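# Four arms build a three-block arch on the table

## Task

Find among the objects on the table two matching blocks (same shape and size) and a keystone. Stand each of the two matching blocks upright on one of its ends, whichever end, resting flat on the table, with the pair tilted inward toward one another. Set the keystone centred between them so it sits on both of their slanted top faces, touching each with no gap. The three blocks must form a straight line, and no other loose object may be in contact with any of them. Any number of the four arms may be used.

## Robot and tools

Robots: four i2rt Big YAM arms, arm1 to arm4, each ending in a five-fingered right hand with a wrist camera. Feet (base_link) in the scene frame, metres: arm1 (1.031, 0.105, 0.822), arm2 (0.254, 0.647, 0.759), arm3 (-0.545, 0.654, 0.759), arm4 (-0.144, -0.651, 0.748); each foot faces its own +x, orientations given as wxyz quaternions in the setup. The table surface under the arms is at z=0.720. Reach is about 1.07 m from the joint1 axis. Cameras: arm1_cam_wrist to arm4_cam_wrist, cam_low, cam_low_2, all 504x504.

Frame: one scene frame in metres, origin on the floor, +z up. The hand point sits 0.045 m ahead of the palm; its local +z runs along straightened fingers, +y out of the palm, +x across the palm away from the thumb. Printed hand positions can be off, more so at long reach.

move: one action for any subset of arm1..arm4, plus optional cameras (list of names, ["all"], or [] for none; default is none when an action is given, all when not). Each arm's part is an object with:
- joints: absolute joint targets keyed by name. Arm joints in radians: joint1_rad -2.879..2.879 (yaw about the foot, + counter-clockwise from above), joint2_rad 0..3.141 (shoulder), joint3_rad 0..3.019 (elbow), joint4_rad -1.692..1.57 (hand pitch, + fingers up), joint5_rad -1.57..1.57 (sideways, + to arm's right), joint6_rad -2.094..2.094 (roll). Hand keys on a -1..1 scale: hand_little, hand_ring, hand_middle, hand_index, hand_thumb_bend (+1 straight/open, -1 curled/closed), hand_thumb_turn (+1 beside palm, -1 opposite the fingers); settings hand_force_limit (-1 about 0 N to +1 10 N, 15 N for thumb motors) and hand_speed (-0.96..1; full speed from +0.48 up).
- target: an absolute pose for the hand point, seven numbers [x, y, z, qw, qx, qy, qz] in the scene frame, metres and unit quaternion, in the same form the "hand" line prints. The hand travels a straight line to it from its current hand_target. With target, joints may carry only the hand_ keys.
- speed: top hand speed in m/s, 0.002..4.3, default 0.25; rotation capped at twice that in rad/s.
- min_time_s: 0.1..8 s, shortest duration for that arm's joint motions.
All parts start together; hand paths in one action finish together, cut off at 10 s; no action exceeds 15 s. A move with no action just reports full state and images. An unknown key makes the call invalid.

wait: seconds 0..10, optional cameras; runs the scene with no new commands and returns state. zoom_image: camera name and region [x0, y0, x1, y1] in pixels (at most 504 each way) of that camera's most recent image. show_instructions: shows the reference page (a five-finger hand diagram). finished_scene: ends the scene for good; the arch must stand unaided.

Result lines: "move" lists robots that got motion; "as last shown" marks untouched robots whose status lines say "not commanded". "hand" is the measured hand pose; hand_target is the pose at the currently held joint targets. "pictures" lists image order. Joint velocities are rad/s; "within noise" means at rest. Joint torques are raw drive outputs with offsets and noise. hand_stopped_by gives, for little, ring, middle, index, thumb_bend, thumb_turn: moving, target, force, stalled or fault. *_load_n are fingertip loads in N (positive pushing open); a grip that slips shows as load dropping toward 0. Status words: done (within 1 cm and 2 degrees), off_target, time_out (with on_its_own showing the retained target), not_followed, "pose unreachable", "joint command not followed" (a safety check holding the arm back). MOTOR HOT appears near 85 °C; at 100 °C the arm goes limp for 30-60 s, after which resend keys marked limit_stop_at_motor_heat.

Behaviour to expect: each step the path pose is clamped to 100 mm and 20 degrees from the measured hand, widened at higher speed. Hands lag, drift and can overshoot, especially with a straight arm; joint-space moves can swing wide. Arms keep pushing after contact and do not stop for obstacles or each other. Omitted joints may still be driving to old targets. If a move or wait is refused or a stop intervenes, later move/wait/finished_scene calls in the same reply are skipped.

Gripping: a finger motor starts only when its target changes by 0.002 or more, closes until target or hand_force_limit, then locks (at least 15 N holding). Scene starts with force limit 0 and hand_speed -0.8; for a gentle grip close at hand_speed -0.94 or slower. With thumb turned fully across, the hand wraps objects 0.035-0.065 m thick. Watch the wrist bracket on the little-finger side.

Avoid: hard contact or pinching between two robots (never close a hand on another robot's fingers), knocking items off the work area or letting them fall far, dropping blocks even slightly, releasing moving blocks, slamming into fixed or heavy objects, overloading fingers, and long stretched holds that overheat motors. Objects may occasionally get a brief push from outside.

Each tool is called after ">>>" in YAML: its name, and indented under it one key for each argument.

Reference images:

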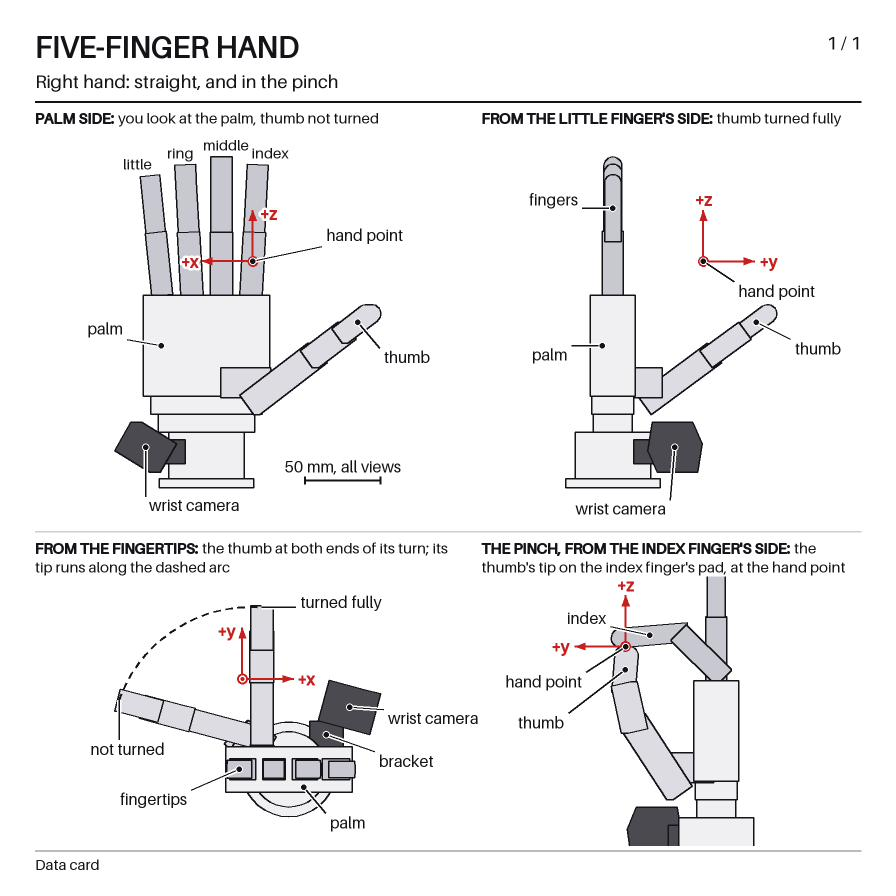

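## Session

>>> move:
  cameras: ["all"]

Scene clock: 0.00 s.
Joint torques (N m): no reading
Motor temperatures (°C): arm1=[41 29 27 28 33 32] | arm2=[26 34 28 35 34 36] | arm3=[30 42 25 34 34 29] | arm4=[30 29 32 28 32 27]
Heat: arm1: hottest joint1_rad 41 °C; arm2: hottest joint6_rad 36 °C; arm3: hottest joint2_rad 42 °C; arm4: hottest joint3_rad 32 °C.
Joint velocities: within noise
arm1.joint_positions: joint1_rad=-0.248 joint2_rad=+0.625 joint3_rad=+1.366 joint4_rad=-1.290 joint5_rad=+0.220 joint6_rad=-1.326 hand_little=+1.000 hand_ring=+1.000 hand_middle=+1.000 hand_index=+1.000 hand_thumb_turn=+1.000 hand_thumb_bend=+1.000 hand_force_limit=+0.000 hand_speed=-0.800
arm1.joint_status: not commanded
arm1.hand_stopped_by: target,target,target,target,target,target
arm1.little_load_n: 0.0
arm1.ring_load_n: 0.0
arm1.middle_load_n: 0.0
arm1.index_load_n: 0.0
arm1.thumb_bend_load_n: -0.5
arm1.thumb_turn_load_n: 0.0
arm1.hand: x=+0.8060 y=+0.1938 z=+1.3190 quat_wxyz=(+0.498, -0.153, -0.853, -0.031) (m; scene frame)
arm1.hand_target: x=+0.8072 y=+0.1938 z=+1.3293 quat_wxyz=(+0.508, -0.153, -0.847, -0.029) (m; scene frame)
arm1.hand_status: not commanded
arm2.joint_positions: joint1_rad=+0.221 joint2_rad=+0.634 joint3_rad=+1.345 joint4_rad=-1.596 joint5_rad=+0.098 joint6_rad=-1.199 hand_little=+1.000 hand_ring=+1.000 hand_middle=+1.000 hand_index=+1.000 hand_thumb_turn=+1.000 hand_thumb_bend=+1.000 hand_force_limit=+0.000 hand_speed=-0.800
arm2.joint_status: not commanded
arm2.hand_stopped_by: target,target,target,target,target,target
arm2.little_load_n: 0.0
arm2.ring_load_n: 0.0
arm2.middle_load_n: 0.0
arm2.index_load_n: 0.0
arm2.thumb_bend_load_n: 0.0
arm2.thumb_turn_load_n: 0.0
arm2.hand: x=+0.2534 y=+0.4571 z=+1.1799 quat_wxyz=(+0.179, +0.644, -0.689, +0.281) (m; scene frame)
arm2.hand_target: x=+0.2536 y=+0.4566 z=+1.1881 quat_wxyz=(+0.183, +0.641, -0.686, +0.290) (m; scene frame)
arm2.hand_status: not commanded
arm3.joint_positions: joint1_rad=-0.294 joint2_rad=+0.620 joint3_rad=+1.400 joint4_rad=-1.595 joint5_rad=+0.254 joint6_rad=-1.310 hand_little=+1.000 hand_ring=+1.000 hand_middle=+1.000 hand_index=+1.000 hand_thumb_turn=+1.000 hand_thumb_bend=+1.000 hand_force_limit=+0.000 hand_speed=-0.800
arm3.joint_status: not commanded
arm3.hand_stopped_by: target,target,target,target,target,target
arm3.little_load_n: 0.0
arm3.ring_load_n: 0.0
arm3.middle_load_n: 0.0
arm3.index_load_n: 0.0
arm3.thumb_bend_load_n: 0.0
arm3.thumb_turn_load_n: 0.0
arm3.hand: x=-0.6572 y=+0.5069 z=+1.2225 quat_wxyz=(+0.337, +0.472, -0.792, +0.193) (m; scene frame)
arm3.hand_target: x=-0.6571 y=+0.5070 z=+1.2308 quat_wxyz=(+0.343, +0.469, -0.789, +0.201) (m; scene frame)
arm3.hand_status: not commanded
arm4.joint_positions: joint1_rad=-0.449 joint2_rad=+0.621 joint3_rad=+1.347 joint4_rad=-1.233 joint5_rad=-0.164 joint6_rad=-1.587 hand_little=+1.000 hand_ring=+1.000 hand_middle=+1.000 hand_index=+1.000 hand_thumb_turn=+1.000 hand_thumb_bend=+1.000 hand_force_limit=+0.000 hand_speed=-0.800
arm4.joint_status: not commanded
arm4.hand_stopped_by: target,target,target,target,target,target
arm4.little_load_n: 0.0
arm4.ring_load_n: 0.0
arm4.middle_load_n: 0.0
arm4.index_load_n: -0.5
arm4.thumb_bend_load_n: 0.0
arm4.thumb_turn_load_n: 0.0
arm4.hand: x=-0.0113 y=-0.4185 z=+1.2477 quat_wxyz=(-0.331, +0.693, +0.510, +0.387) (m; scene frame)
arm4.hand_target: x=-0.0118 y=-0.4197 z=+1.2582 quat_wxyz=(-0.336, +0.687, +0.508, +0.396) (m; scene frame)
arm4.hand_status: not commanded
pictures: arm1_cam_wrist, arm2_cam_wrist, arm3_cam_wrist, arm4_cam_wrist, cam_low, cam_low_2

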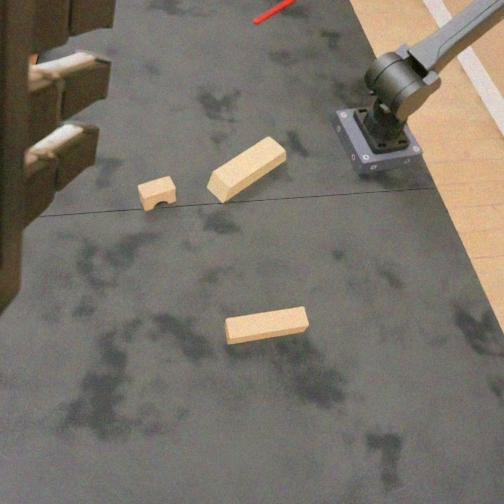

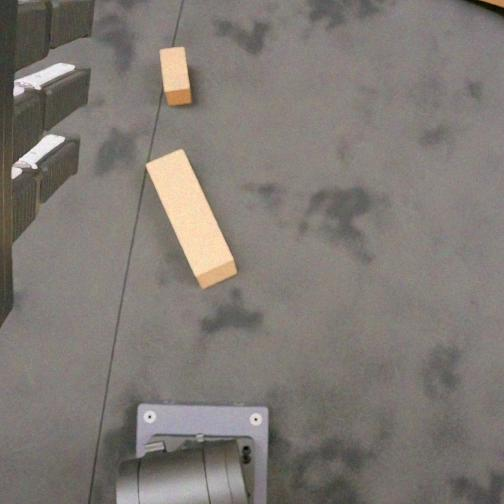

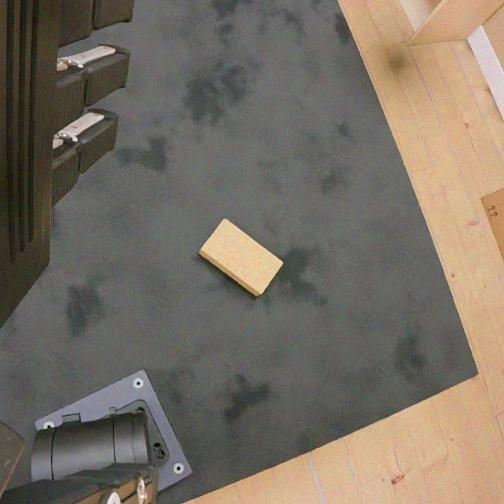

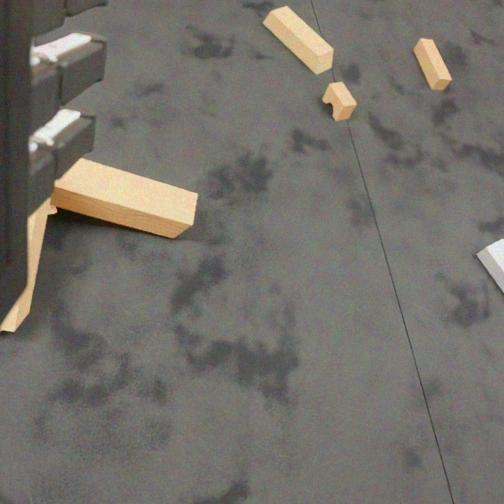

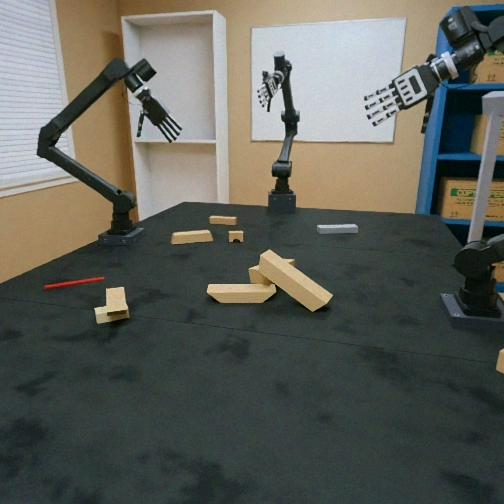

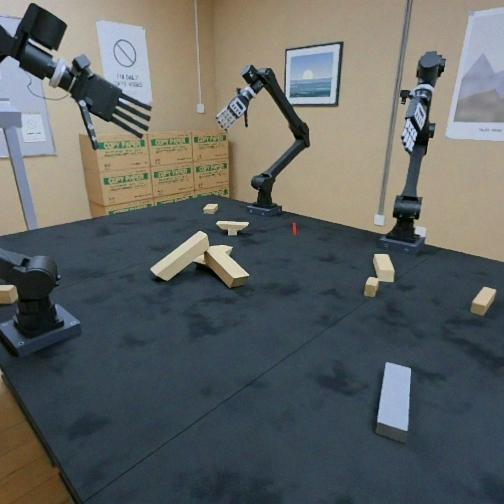

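>>> zoom_image:
  camera: "cam_low"
  region: [60, 190, 360, 340]

>>> zoom_image:
  camera: "cam_low_2"
  region: [120, 190, 320, 320]

>>> zoom_image:
  camera: "cam_low_2"
  region: [340, 220, 504, 330]

>>> zoom_image:
  camera: "arm4_cam_wrist"
  region: [0, 0, 504, 350]

Scaled by 1.680 from the camera's image (finer frame: 720x720).

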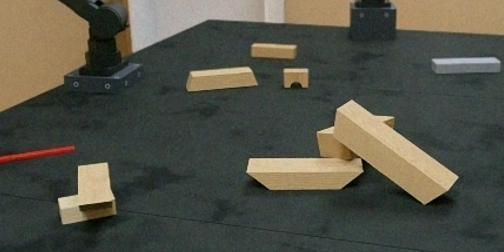

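Scaled by 2.520 from the camera's image (finer frame: 720x720).

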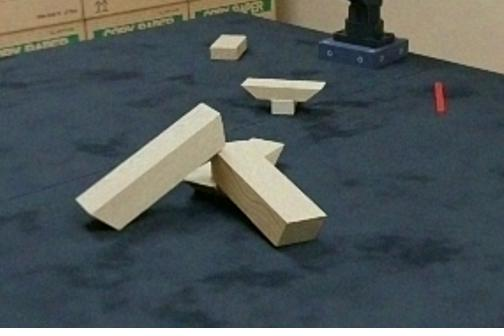

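Scaled by 3.073 from the camera's image (finer frame: 720x720).

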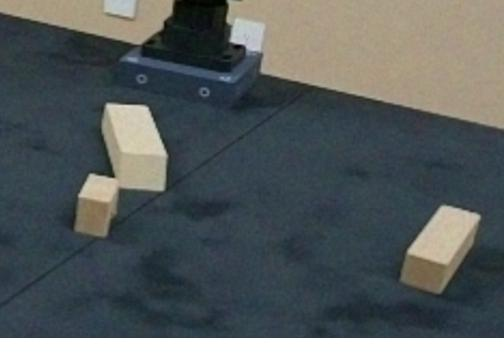

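Scaled by 1.000.

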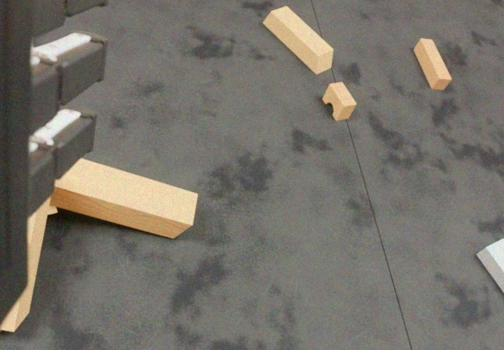

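>>> move:
  arm4: {"target": [-0.1, -0.09, 1.07, 0.211, -0.764, -0.588, -0.162], "speed": 0.25}
  arm3: {"target": [-0.38, 0.23, 1.05, 0.162, 0.588, -0.764, 0.211], "speed": 0.25}
  arm2: {"target": [0.34, 0.26, 1.1, 0.162, 0.588, -0.764, 0.211], "speed": 0.25}
  arm1: {"target": [0.68, 0.15, 1.12, 0.264, -0.124, -0.956, 0.035], "speed": 0.25}
  cameras: ["all"]

Scene clock: 137.57 s.
Joint torques (N m): arm1=[-0.15 -7 8.9 1.92 -0.12 0.05] | arm2=[1.85 -8.94 15.15 1.44 0.34 0.04] | arm3=[1.79 -10.58 15.04 1.36 0.15 0.15] | arm4=[-1.49 -11.75 16.4 0.43 -0.07 0]
Motor temperatures (°C): arm1=[39 29 32 28 31 31] | arm2=[25 32 34 33 32 34] | arm3=[29 39 31 32 33 28] | arm4=[29 29 38 28 31 26]
Heat: arm1: hottest joint1_rad 39 °C; arm2: hottest joint3_rad 34 °C; arm3: hottest joint2_rad 39 °C; arm4: hottest joint3_rad 38 °C.
move: arm1 done; arm2 off_target; arm3 off_target; arm4 off_target
Joint velocities: within noise
arm1.joint_positions: joint1_rad=-0.248 joint2_rad=+1.017 joint3_rad=+1.186 joint4_rad=-1.214 joint5_rad=+0.009 joint6_rad=-1.309 hand_little=+1.000 hand_ring=+1.000 hand_middle=+1.000 hand_index=+1.000 hand_thumb_turn=+1.000 hand_thumb_bend=+1.000 hand_force_limit=+0.000 hand_speed=-0.800
arm1.joint_status: not commanded
arm1.hand_stopped_by: target,target,target,target,target,target
arm1.little_load_n: 0.0
arm1.ring_load_n: 0.0
arm1.middle_load_n: 0.0
arm1.index_load_n: 0.5
arm1.thumb_bend_load_n: -0.5
arm1.thumb_turn_load_n: 0.0
arm1.hand: x=+0.6813 y=+0.1518 z=+1.1235 quat_wxyz=(+0.263, -0.120, -0.957, +0.032)
arm1.hand_target: x=+0.6800 y=+0.1499 z=+1.1200 quat_wxyz=(+0.264, -0.124, -0.956, +0.035)
arm1.hand_status: done (0.004 m and 0.6 deg from the pose sent, 0.240 m and 30.5 deg at the start)
arm2.joint_positions: joint1_rad=+0.271 joint2_rad=+1.174 joint3_rad=+1.374 joint4_rad=-1.312 joint5_rad=+0.197 joint6_rad=-0.977 hand_little=+1.000 hand_ring=+1.000 hand_middle=+1.000 hand_index=+1.000 hand_thumb_turn=+1.000 hand_thumb_bend=+1.000 hand_force_limit=+0.000 hand_speed=-0.800
arm2.joint_status: not commanded
arm2.hand_stopped_by: target,target,target,target,target,target
arm2.little_load_n: 0.0
arm2.ring_load_n: 0.0
arm2.middle_load_n: 0.0
arm2.index_load_n: 0.0
arm2.thumb_bend_load_n: 0.0
arm2.thumb_turn_load_n: 0.0
arm2.hand: x=+0.3323 y=+0.2712 z=+1.0786 quat_wxyz=(+0.155, +0.596, -0.767, +0.183)
arm2.hand_target: x=+0.3396 y=+0.2610 z=+1.1001 quat_wxyz=(+0.162, +0.588, -0.764, +0.211)
arm2.hand_status: off_target (0.025 m and 3.4 deg from the pose sent, 0.230 m and 13.6 deg at the start)
arm3.joint_positions: joint1_rad=+0.354 joint2_rad=+1.347 joint3_rad=+1.385 joint4_rad=-1.189 joint5_rad=+0.247 joint6_rad=-0.860 hand_little=+1.000 hand_ring=+1.000 hand_middle=+1.000 hand_index=+1.000 hand_thumb_turn=+1.000 hand_thumb_bend=+1.000 hand_force_limit=+0.000 hand_speed=-0.800
arm3.joint_status: not commanded
arm3.hand_stopped_by: target,target,target,target,target,target
arm3.little_load_n: 0.0
arm3.ring_load_n: 0.0
arm3.middle_load_n: 0.0
arm3.index_load_n: 0.0
arm3.thumb_bend_load_n: 0.0
arm3.thumb_turn_load_n: 0.0
arm3.hand: x=-0.3931 y=+0.2409 z=+1.0271 quat_wxyz=(+0.160, +0.595, -0.767, +0.179)
arm3.hand_target: x=-0.3807 y=+0.2311 z=+1.0501 quat_wxyz=(+0.162, +0.588, -0.764, +0.211)
arm3.hand_status: off_target (0.029 m and 3.8 deg from the pose sent, 0.428 m and 24.3 deg at the start)
arm4.joint_positions: joint1_rad=-0.033 joint2_rad=+1.553 joint3_rad=+1.671 joint4_rad=-1.190 joint5_rad=+0.007 joint6_rad=-1.310 hand_little=+1.000 hand_ring=+1.000 hand_middle=+1.000 hand_index=+1.000 hand_thumb_turn=+1.000 hand_thumb_bend=+1.000 hand_force_limit=+0.000 hand_speed=-0.800
arm4.joint_status: not commanded
arm4.hand_stopped_by: target,target,target,target,target,target
arm4.little_load_n: 0.0
arm4.ring_load_n: 0.0
arm4.middle_load_n: 0.0
arm4.index_load_n: 0.0
arm4.thumb_bend_load_n: 0.0
arm4.thumb_turn_load_n: 0.0
arm4.hand: x=-0.0927 y=-0.0998 z=+1.0453 quat_wxyz=(-0.193, +0.769, +0.590, +0.152)
arm4.hand_target: x=-0.1000 y=-0.0911 z=+1.0697 quat_wxyz=(-0.211, +0.764, +0.588, +0.162)
arm4.hand_status: off_target (0.028 m and 2.5 deg from the pose sent, 0.384 m and 31.8 deg at the start)
pictures: arm1_cam_wrist, arm2_cam_wrist, arm3_cam_wrist, arm4_cam_wrist, cam_low, cam_low_2

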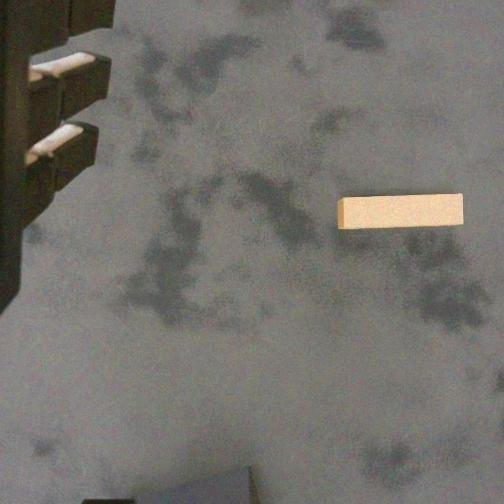

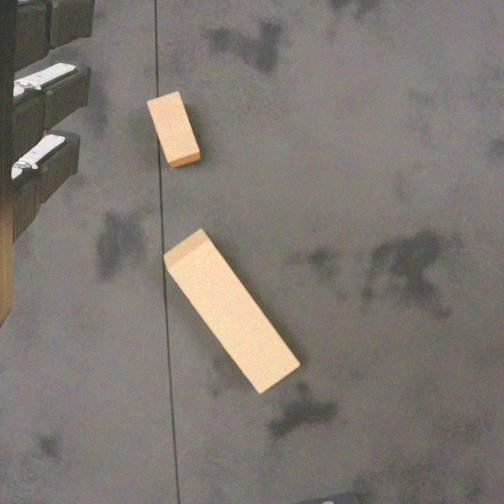

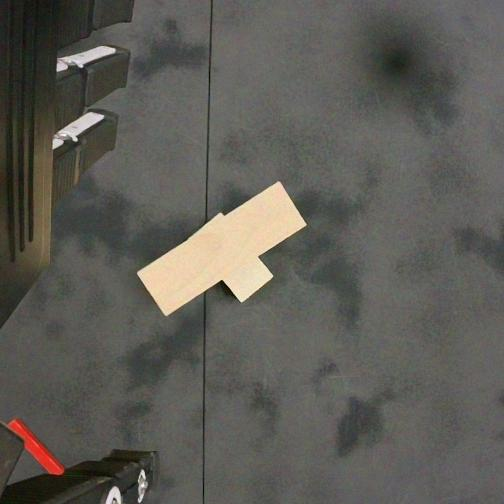

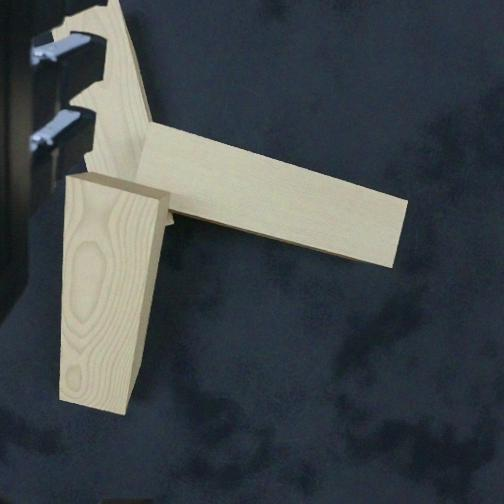

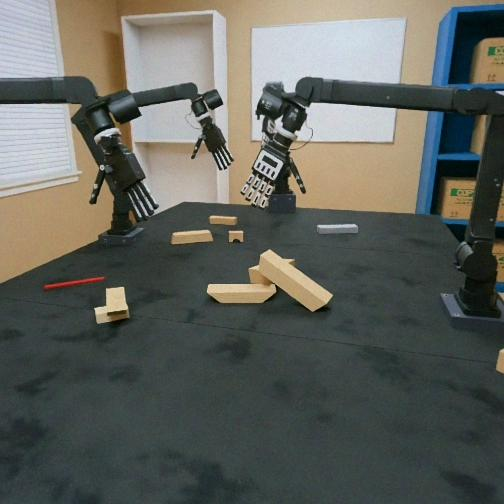

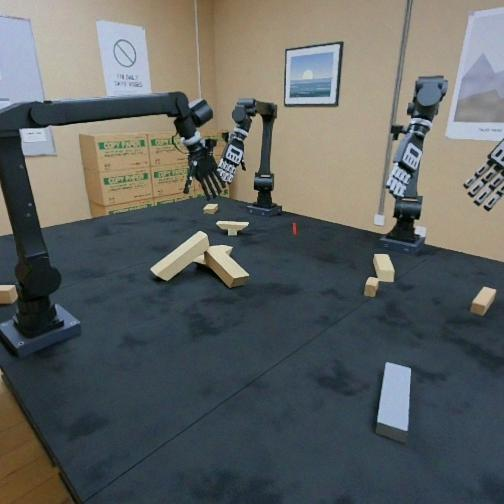

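>>> zoom_image:
  camera: "arm4_cam_wrist"
  region: [0, 0, 300, 300]

>>> zoom_image:
  camera: "cam_low"
  region: [190, 230, 350, 330]

>>> zoom_image:
  camera: "cam_low_2"
  region: [140, 210, 260, 300]

>>> zoom_image:
  camera: "cam_low"
  region: [80, 270, 150, 330]

>>> zoom_image:
  camera: "cam_low"
  region: [150, 200, 260, 260]

Scaled by 1.680 from the camera's image (finer frame: 720x720).

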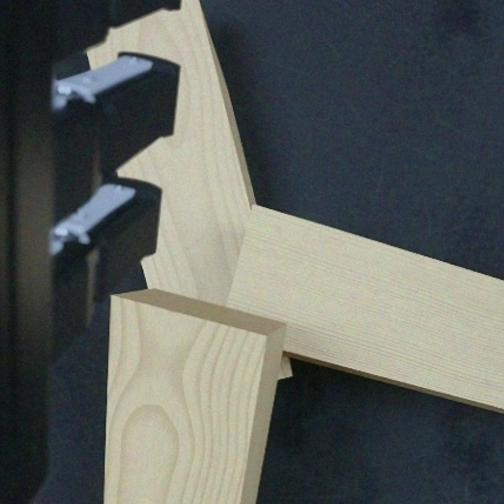

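Scaled by 3.150 from the camera's image (finer frame: 720x720).

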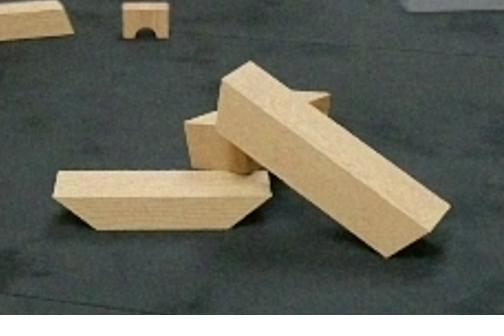

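Scaled by 4.200 from the camera's image (finer frame: 720x720).

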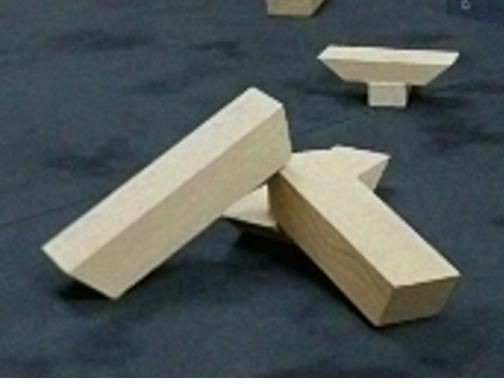

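Scaled by 7.200 from the camera's image (finer frame: 720x720).

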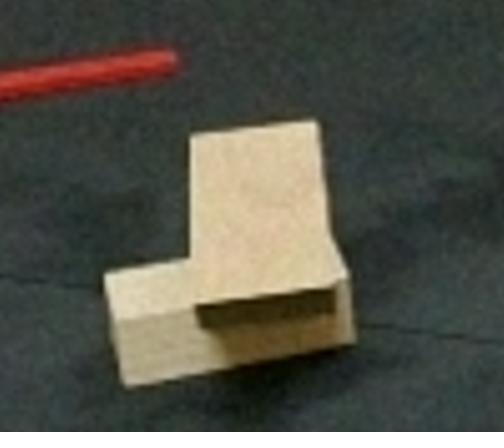

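Scaled by 4.582 from the camera's image (finer frame: 720x720).

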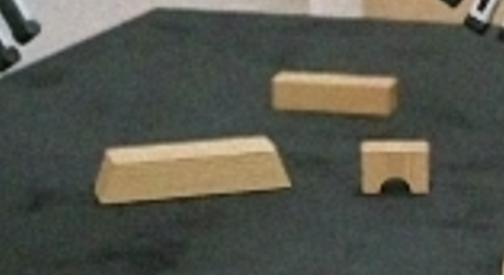

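>>> move:
  arm4: {"target": [-0.1, -0.32, 1.12, 0.211, -0.764, -0.588, -0.162], "speed": 0.25}

>>> move:
  arm3: {"target": [-0.278, 0.084, 0.93, 0.112, 0.6425, -0.285, 0.701], "speed": 0.25}
  arm2: {"target": [0.14, 0.07, 0.93, -0.606, -0.201, 0.674, -0.370], "speed": 0.25}
  cameras: ["arm2_cam_wrist", "arm3_cam_wrist", "arm4_cam_wrist"]

Scene clock: 215.43 s.
Joint torques (N m): arm1=[-0.15 -7.12 8.88 1.94 -0.12 0.05] | arm2=[1.9 -8.94 15.15 1.5 0.36 0.07] | arm3=[2.14 -10.93 14.89 1.35 0.17 0.17] | arm4=[-1.32 -3.78 9.63 0.58 0.11 0.02]
Motor temperatures (°C): arm1=[38 29 32 28 30 30] | arm2=[25 32 41 32 31 33] | arm3=[29 39 34 31 33 28] | arm4=[29 31 46 27 30 26]
Heat: arm1: hottest joint1_rad 38 °C; arm2: hottest joint3_rad 41 °C; arm3: hottest joint2_rad 39 °C; arm4: hottest joint3_rad 46 °C.
move: arm4 off_target
Joint velocities: within noise
arm1, arm2, arm3: as last shown
arm1.index_load_n: 0.0
arm1.thumb_bend_load_n: 0.0
arm4.joint_positions: joint1_rad=-0.026 joint2_rad=+0.993 joint3_rad=+1.391 joint4_rad=-1.394 joint5_rad=+0.008 joint6_rad=-1.301 hand_little=+1.000 hand_ring=+1.000 hand_middle=+1.000 hand_index=+1.000 hand_thumb_turn=+1.000 hand_thumb_bend=+1.000 hand_force_limit=+0.000 hand_speed=-0.800
arm4.joint_status: not commanded
arm4.hand_stopped_by: target,target,target,target,target,target
arm4.little_load_n: 0.0
arm4.ring_load_n: 0.0
arm4.middle_load_n: 0.0
arm4.index_load_n: 0.0
arm4.thumb_bend_load_n: 0.0
arm4.thumb_turn_load_n: 0.0
arm4.hand: x=-0.0954 y=-0.3185 z=+1.1307 quat_wxyz=(-0.223, +0.762, +0.583, +0.173)
arm4.hand_target: x=-0.0999 y=-0.3202 z=+1.1202 quat_wxyz=(-0.211, +0.764, +0.588, +0.162)
arm4.hand_status: off_target (0.012 m and 2.0 deg from the pose sent, 0.233 m and 2.5 deg at the start)
pictures: none

Scene clock: 219.17 s.
Joint torques (N m): arm1=[-0.15 -7.12 8.88 1.92 -0.12 0.05] | arm2=[1.32 -14.39 9.76 2.44 0.19 -0.14] | arm3=[0.09 -11.99 8.94 2.52 -0.09 0.16] | arm4=[-1.32 -3.72 9.61 0.59 0.11 0]
Motor temperatures (°C): arm1=[38 29 32 28 30 30] | arm2=[25 32 40 32 31 33] | arm3=[29 39 34 31 33 28] | arm4=[29 31 45 27 30 26]
Heat: arm1: hottest joint1_rad 38 °C; arm2: hottest joint3_rad 40 °C; arm3: hottest joint2_rad 39 °C; arm4: hottest joint3_rad 45 °C.
move: arm2 off_target; arm3 off_target
Joint velocities: within noise
arm1, arm4: as last shown
arm2.joint_positions: joint1_rad=+0.000 joint2_rad=+1.679 joint3_rad=+0.842 joint4_rad=+0.831 joint5_rad=+0.844 joint6_rad=-1.309 hand_little=+1.000 hand_ring=+1.000 hand_middle=+1.000 hand_index=+1.000 hand_thumb_turn=+1.000 hand_thumb_bend=+1.000 hand_force_limit=+0.000 hand_speed=-0.800
arm2.joint_status: not commanded
arm2.hand_stopped_by: target,target,target,target,target,target
arm2.little_load_n: 0.0
arm2.ring_load_n: 0.0
arm2.middle_load_n: -0.5
arm2.index_load_n: 0.0
arm2.thumb_bend_load_n: 0.0
arm2.thumb_turn_load_n: 0.0
arm2.hand: x=+0.1423 y=+0.0767 z=+0.9216 quat_wxyz=(+0.601, +0.210, -0.679, +0.365)
arm2.hand_target: x=+0.1399 y=+0.0703 z=+0.9300 quat_wxyz=(+0.606, +0.201, -0.675, +0.370)
arm2.hand_status: off_target (0.011 m and 1.4 deg from the pose sent, 0.315 m and 74.0 deg at the start)
arm3.joint_positions: joint1_rad=+0.152 joint2_rad=+1.641 joint3_rad=+0.774 joint4_rad=+0.869 joint5_rad=-0.698 joint6_rad=-1.298 hand_little=+1.000 hand_ring=+1.000 hand_middle=+1.000 hand_index=+1.000 hand_thumb_turn=+1.000 hand_thumb_bend=+1.000 hand_force_limit=+0.000 hand_speed=-0.800
arm3.joint_status: not commanded
arm3.hand_stopped_by: target,target,target,target,target,target
arm3.little_load_n: -0.5
arm3.ring_load_n: 0.0
arm3.middle_load_n: -0.5
arm3.index_load_n: -0.5
arm3.thumb_bend_load_n: 0.0
arm3.thumb_turn_load_n: 0.0
arm3.hand: x=-0.2732 y=+0.0909 z=+0.9223 quat_wxyz=(+0.106, +0.650, -0.286, +0.696)
arm3.hand_target: x=-0.2780 y=+0.0842 z=+0.9299 quat_wxyz=(+0.112, +0.643, -0.285, +0.702)
arm3.hand_status: off_target (0.011 m and 1.3 deg from the pose sent, 0.217 m and 83.7 deg at the start)
arm4.hand: x=-0.0954 y=-0.3185 z=+1.1306 quat_wxyz=(-0.223, +0.762, +0.583, +0.173)

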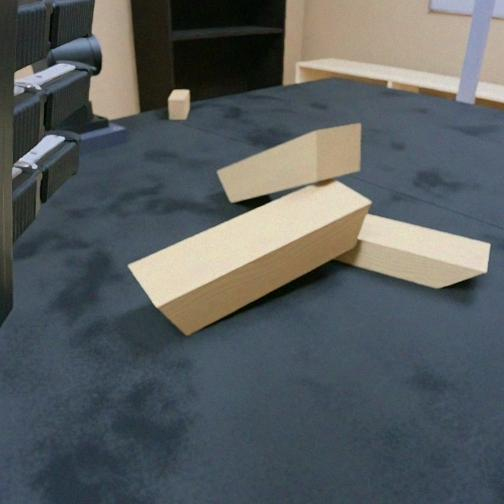

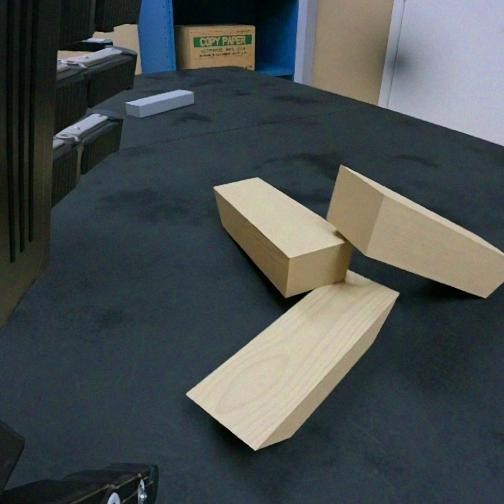

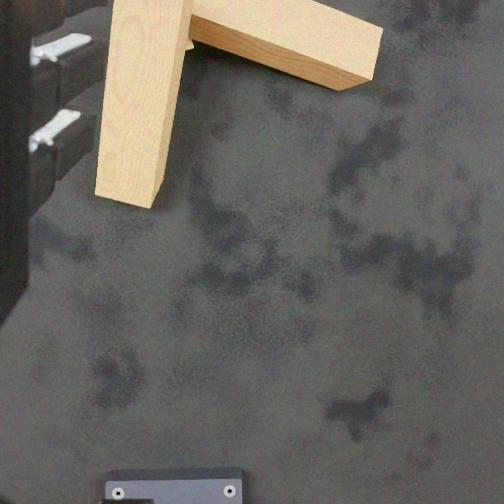

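>>> zoom_image:
  camera: "arm2_cam_wrist"
  region: [110, 100, 504, 350]

>>> zoom_image:
  camera: "arm3_cam_wrist"
  region: [170, 140, 504, 470]

Scaled by 1.279 from the camera's image (finer frame: 720x720).

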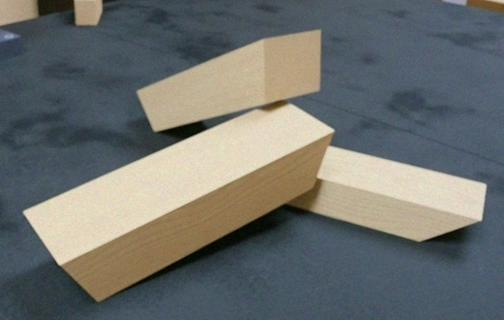

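Scaled by 1.509 from the camera's image (finer frame: 720x720).

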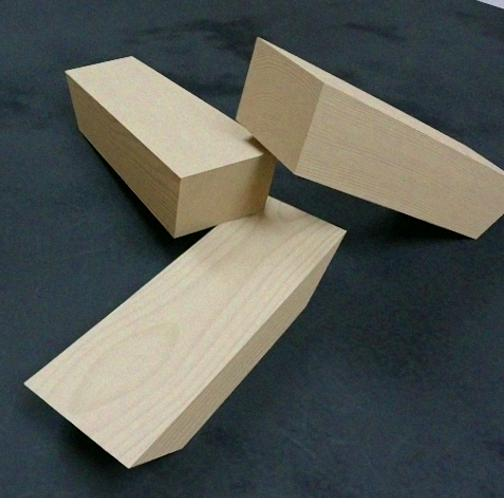

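>>> move:
  arm3: {"target": [-0.47, -0.062, 0.91, -0.035, -0.610, 0.191, -0.768], "speed": 0.25}
  arm2: {"target": [0.01, 0.226, 0.91, -0.568, -0.296, 0.566, -0.518], "speed": 0.25}
  cameras: ["arm2_cam_wrist", "arm3_cam_wrist"]

Scene clock: 328.87 s.
Joint torques (N m): arm1=[-0.15 -7.12 8.88 1.94 -0.12 0.05] | arm2=[1.49 -8.06 4.57 2.63 -0.01 0.04] | arm3=[1.03 -17.61 10.26 1.37 0.59 0.17] | arm4=[-1.32 -3.72 9.59 0.59 0.11 0]
Motor temperatures (°C): arm1=[37 29 32 28 29 30] | arm2=[25 33 34 31 30 33] | arm3=[28 40 30 31 32 28] | arm4=[28 29 39 27 29 26]
Heat: arm1: hottest joint1_rad 37 °C; arm2: hottest joint3_rad 34 °C; arm3: hottest joint2_rad 40 °C; arm4: hottest joint3_rad 39 °C.
move: arm2 done; arm3 off_target
Joint velocities: within noise
arm1, arm4: as last shown
arm1.thumb_bend_load_n: -0.5
arm2.joint_positions: joint1_rad=-0.597 joint2_rad=+1.545 joint3_rad=+0.318 joint4_rad=+1.421 joint5_rad=-0.120 joint6_rad=-1.291 hand_little=+1.000 hand_ring=+1.000 hand_middle=+1.000 hand_index=+1.000 hand_thumb_turn=+1.000 hand_thumb_bend=+1.000 hand_force_limit=+0.000 hand_speed=-0.800
arm2.joint_status: not commanded
arm2.hand_stopped_by: target,target,target,target,target,target
arm2.little_load_n: 0.0
arm2.ring_load_n: 0.0
arm2.middle_load_n: 0.0
arm2.index_load_n: 0.0
arm2.thumb_bend_load_n: 0.0
arm2.thumb_turn_load_n: 0.0
arm2.hand: x=+0.0082 y=+0.2265 z=+0.9132 quat_wxyz=(+0.572, +0.298, -0.566, +0.514)
arm2.hand_target: x=+0.0100 y=+0.2261 z=+0.9100 quat_wxyz=(+0.568, +0.296, -0.567, +0.518)
arm2.hand_status: done (0.004 m and 0.6 deg from the pose sent, 0.200 m and 24.3 deg at the start)
arm3.joint_positions: joint1_rad=-0.313 joint2_rad=+2.178 joint3_rad=+1.310 joint4_rad=+1.563 joint5_rad=-1.301 joint6_rad=-0.609 hand_little=+1.000 hand_ring=+1.000 hand_middle=+1.000 hand_index=+1.000 hand_thumb_turn=+1.000 hand_thumb_bend=+1.000 hand_force_limit=+0.000 hand_speed=-0.800
arm3.joint_status: not commanded
arm3.hand_stopped_by: target,target,target,target,target,target
arm3.little_load_n: 0.0
arm3.ring_load_n: 0.0
arm3.middle_load_n: 0.0
arm3.index_load_n: 0.0
arm3.thumb_bend_load_n: 0.0
arm3.thumb_turn_load_n: 0.0
arm3.hand: x=-0.4684 y=-0.0532 z=+0.9041 quat_wxyz=(+0.033, +0.615, -0.206, +0.760)
arm3.hand_target: x=-0.4698 y=-0.0616 z=+0.9100 quat_wxyz=(+0.039, +0.615, -0.198, +0.763)
arm3.hand_status: off_target (0.011 m and 2.0 deg from the pose sent, 0.249 m and 16.6 deg at the start; a joint's target at an end of its range on 25 of 69 steps)

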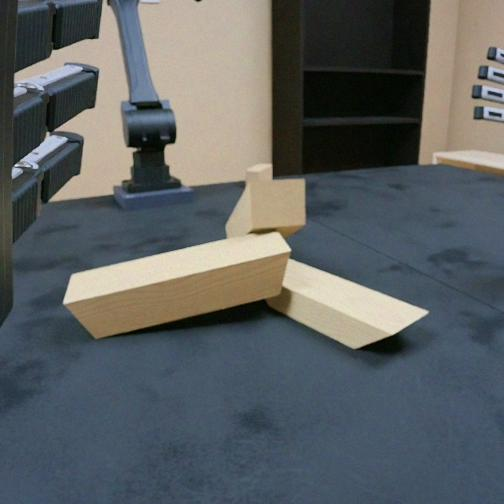

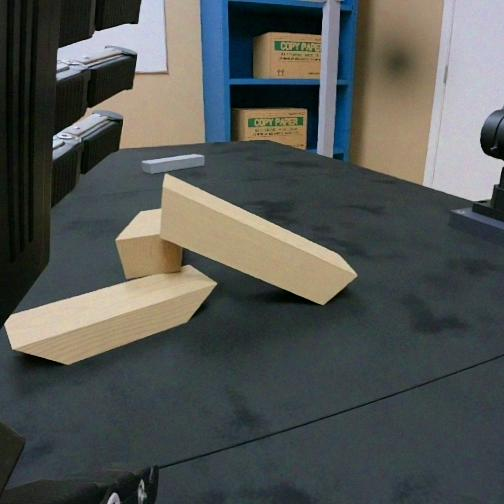

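>>> zoom_image:
  camera: "arm2_cam_wrist"
  region: [50, 150, 300, 350]

>>> zoom_image:
  camera: "arm3_cam_wrist"
  region: [100, 160, 370, 380]

>>> zoom_image:
  camera: "arm3_cam_wrist"
  region: [0, 200, 240, 380]

>>> zoom_image:
  camera: "arm2_cam_wrist"
  region: [200, 150, 440, 360]

Scaled by 2.016 from the camera's image (finer frame: 720x720).

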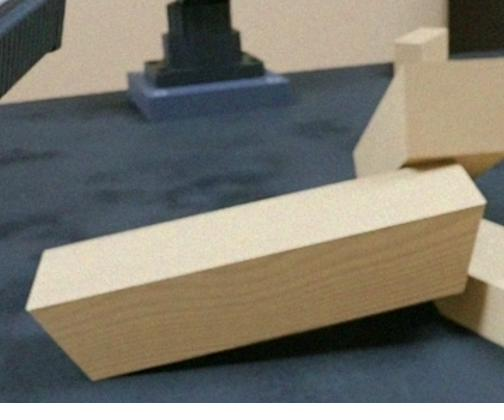

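Scaled by 1.867 from the camera's image (finer frame: 720x720).

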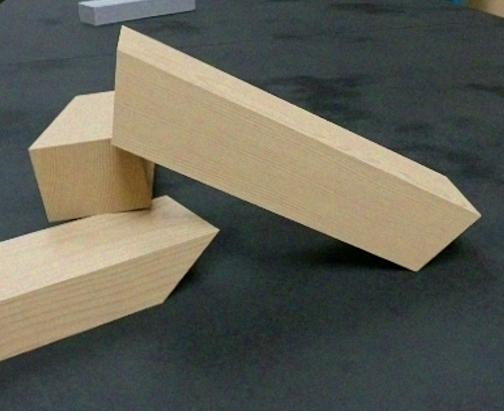

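Scaled by 2.100 from the camera's image (finer frame: 720x720).

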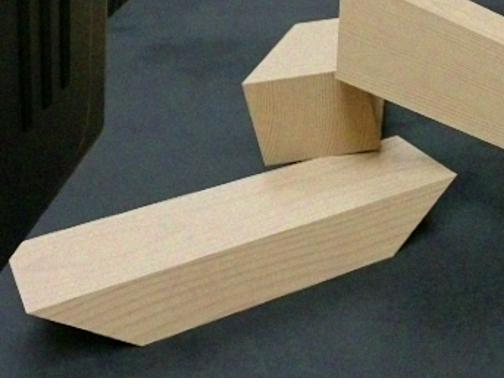

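Scaled by 2.100 from the camera's image (finer frame: 720x720).

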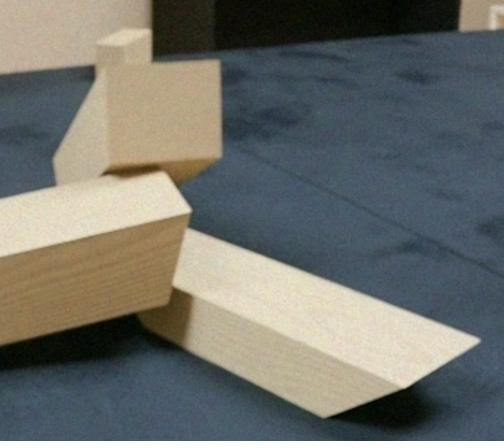

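>>> move:
  arm2: {"joints": {"hand_speed": 0.2, "hand_thumb_turn": -1, "hand_thumb_bend": 0.5, "hand_index": 0.5, "hand_middle": 0.5, "hand_ring": 0.5, "hand_little": 0.5}}
  arm3: {"joints": {"hand_speed": 0.2, "hand_thumb_turn": -1, "hand_thumb_bend": 0.5, "hand_index": 0.5, "hand_middle": 0.5, "hand_ring": 0.5, "hand_little": 0.5}}
  arm4: {"joints": {"hand_speed": 0.2, "hand_thumb_turn": -1, "hand_thumb_bend": 0.5, "hand_index": 0.5, "hand_middle": 0.5, "hand_ring": 0.5, "hand_little": 0.5}}
  cameras: ["arm2_cam_wrist", "arm3_cam_wrist", "arm4_cam_wrist"]

Scene clock: 551.80 s.
Joint torques (N m): arm1=[-0.15 -7.12 8.9 1.94 -0.12 0.05] | arm2=[1.67 -7.94 4.74 2.67 0.01 0.03] | arm3=[1.14 -17.67 10.24 1.46 0.57 0.16] | arm4=[-1.26 -3.72 9.62 0.58 0.1 -0.02]
Motor temperatures (°C): arm1=[36 29 33 28 28 29] | arm2=[25 32 30 30 28 31] | arm3=[28 43 33 29 33 27] | arm4=[28 28 38 26 28 25]
Heat: arm1: hottest joint1_rad 36 °C; arm2: hottest joint2_rad 32 °C; arm3: hottest joint2_rad 43 °C; arm4: hottest joint3_rad 38 °C.
move: arm2 done; arm3 done; arm4 done
Joint velocities: within noise
arm1: as last shown
arm1.thumb_bend_load_n: 0.0
arm2.joint_positions: joint1_rad=-0.597 joint2_rad=+1.545 joint3_rad=+0.318 joint4_rad=+1.421 joint5_rad=-0.121 joint6_rad=-1.289 hand_little=+0.500 hand_ring=+0.500 hand_middle=+0.500 hand_index=+0.500 hand_thumb_turn=-1.000 hand_thumb_bend=+0.500 hand_force_limit=+0.000 hand_speed=+0.200
arm2.joint_status: all done
arm2.hand_stopped_by: target,target,target,target,target,target
arm2.little_load_n: 0.0
arm2.ring_load_n: 0.0
arm2.middle_load_n: 0.0
arm2.index_load_n: 0.0
arm2.thumb_bend_load_n: 0.0
arm2.thumb_turn_load_n: 0.5
arm2.hand: x=+0.0084 y=+0.2264 z=+0.9131 quat_wxyz=(+0.571, +0.297, -0.566, +0.515)
arm2.hand_target: x=+0.0099 y=+0.2261 z=+0.9099 quat_wxyz=(+0.568, +0.296, -0.567, +0.518)
arm2.hand_status: not commanded
arm3.joint_positions: joint1_rad=-0.313 joint2_rad=+2.178 joint3_rad=+1.310 joint4_rad=+1.564 joint5_rad=-1.301 joint6_rad=-0.607 hand_little=+0.500 hand_ring=+0.500 hand_middle=+0.500 hand_index=+0.500 hand_thumb_turn=-1.000 hand_thumb_bend=+0.500 hand_force_limit=+0.000 hand_speed=+0.200
arm3.joint_status: all done
arm3.hand_stopped_by: target,target,target,target,target,target
arm3.little_load_n: 0.0
arm3.ring_load_n: 0.0
arm3.middle_load_n: 0.0
arm3.index_load_n: 0.0
arm3.thumb_bend_load_n: 0.0
arm3.thumb_turn_load_n: 0.5
arm3.hand: x=-0.4684 y=-0.0532 z=+0.9041 quat_wxyz=(+0.033, +0.615, -0.206, +0.760)
arm3.hand_target: x=-0.4698 y=-0.0616 z=+0.9100 quat_wxyz=(+0.039, +0.615, -0.198, +0.762)
arm3.hand_status: not commanded
arm4.joint_positions: joint1_rad=-0.026 joint2_rad=+0.993 joint3_rad=+1.391 joint4_rad=-1.394 joint5_rad=+0.008 joint6_rad=-1.300 hand_little=+0.500 hand_ring=+0.500 hand_middle=+0.500 hand_index=+0.500 hand_thumb_turn=-1.000 hand_thumb_bend=+0.500 hand_force_limit=+0.000 hand_speed=+0.200
arm4.joint_status: all done
arm4.hand_stopped_by: target,target,target,target,target,target
arm4.little_load_n: 0.0
arm4.ring_load_n: 0.0
arm4.middle_load_n: 0.0
arm4.index_load_n: 0.0
arm4.thumb_bend_load_n: 0.0
arm4.thumb_turn_load_n: 0.0
arm4.hand: x=-0.0953 y=-0.3185 z=+1.1307 quat_wxyz=(-0.223, +0.762, +0.583, +0.174)
arm4.hand_target: x=-0.0999 y=-0.3202 z=+1.1202 quat_wxyz=(-0.211, +0.764, +0.588, +0.162)
arm4.hand_status: not commanded

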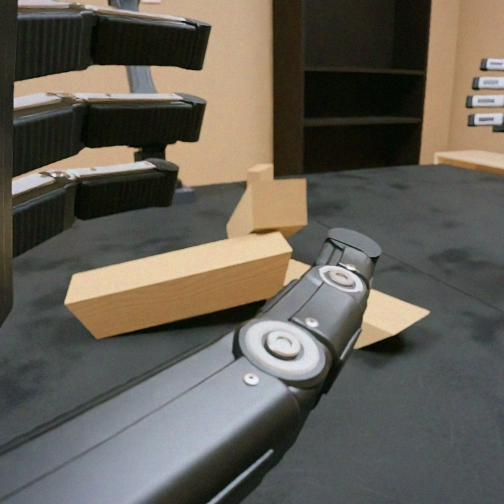

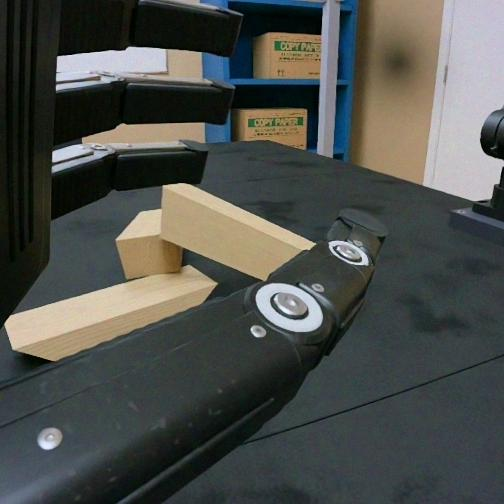

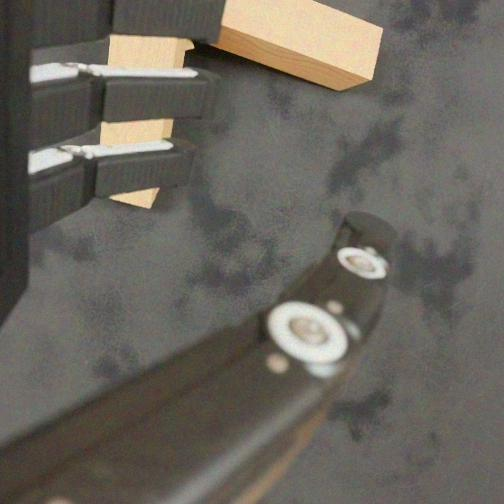

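>>> move:
  arm4: {"target": [-0.2087, -0.221, 0.8867, 0.4396, -0.6637, -0.6046, 0.0238], "speed": 0.25, "joints": {"hand_thumb_turn": 1, "hand_thumb_bend": 1, "hand_index": 0.7, "hand_middle": 0.7, "hand_ring": 0.7, "hand_little": 0.7}}
  cameras: ["arm4_cam_wrist", "arm3_cam_wrist", "cam_low_2"]

Scene clock: 602.73 s.
Joint torques (N m): arm1=[-0.15 -7.12 8.88 1.92 -0.12 0.05] | arm2=[1.79 -7.59 4.71 2.65 0.06 0.02] | arm3=[1.08 -17.67 10.3 1.39 0.57 0.13] | arm4=[-3.43 -6.24 10.1 1.84 -0.44 -0.02]
Motor temperatures (°C): arm1=[36 29 33 28 27 28] | arm2=[25 32 29 29 28 31] | arm3=[28 43 33 29 32 27] | arm4=[28 28 38 26 28 25]
Heat: arm1: hottest joint1_rad 36 °C; arm2: hottest joint2_rad 32 °C; arm3: hottest joint2_rad 43 °C; arm4: hottest joint3_rad 38 °C.
move: arm4 done
Joint velocities: within noise
arm1, arm2, arm3: as last shown
arm3.thumb_turn_load_n: 0.0
arm4.joint_positions: joint1_rad=-0.037 joint2_rad=+1.162 joint3_rad=+0.800 joint4_rad=-0.484 joint5_rad=-0.608 joint6_rad=-1.265 hand_little=+0.700 hand_ring=+0.700 hand_middle=+0.700 hand_index=+0.700 hand_thumb_turn=+1.000 hand_thumb_bend=+1.000 hand_force_limit=+0.000 hand_speed=+0.200
arm4.joint_status: all done
arm4.hand_stopped_by: target,target,target,target,target,target
arm4.little_load_n: 0.0
arm4.ring_load_n: 0.0
arm4.middle_load_n: 0.0
arm4.index_load_n: 0.0
arm4.thumb_bend_load_n: 0.0
arm4.thumb_turn_load_n: 0.0
arm4.hand: x=-0.2137 y=-0.2220 z=+0.8906 quat_wxyz=(-0.438, +0.658, +0.612, -0.025)
arm4.hand_target: x=-0.2087 y=-0.2210 z=+0.8868 quat_wxyz=(-0.440, +0.664, +0.605, -0.024)
arm4.hand_status: done (0.006 m and 1.1 deg from the pose sent, 0.286 m and 35.7 deg at the start)
pictures: arm3_cam_wrist, arm4_cam_wrist, cam_low_2

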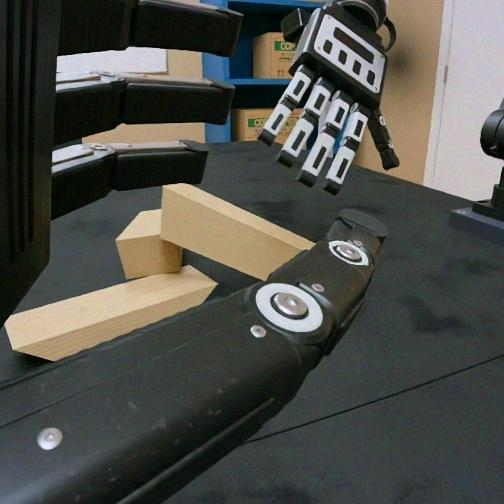

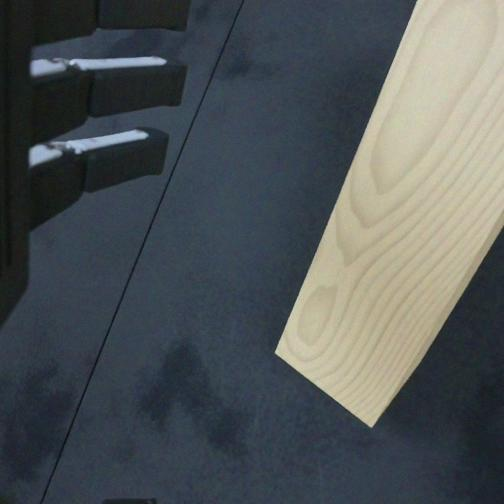

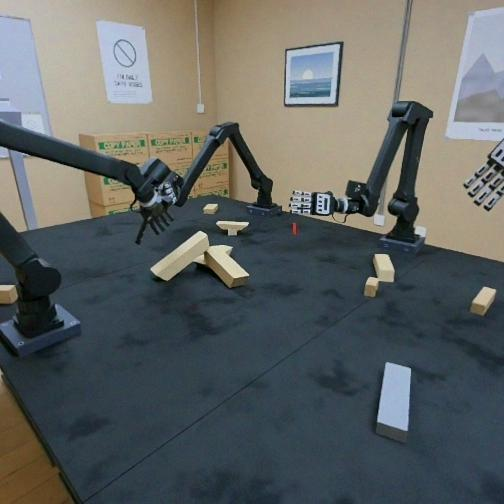

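>>> zoom_image:
  camera: "arm4_cam_wrist"
  region: [254, 0, 504, 504]

>>> zoom_image:
  camera: "cam_low_2"
  region: [120, 180, 270, 300]

Scaled by 1.000.

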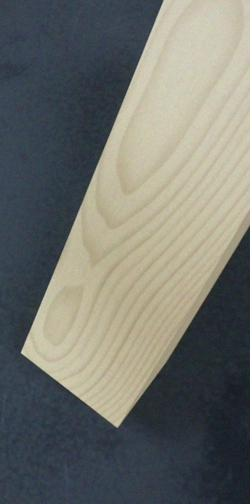

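Scaled by 3.360 from the camera's image (finer frame: 720x720).

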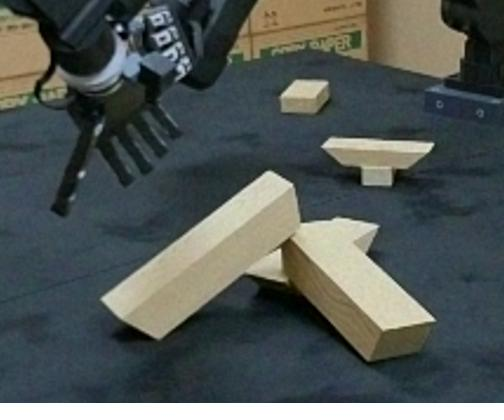

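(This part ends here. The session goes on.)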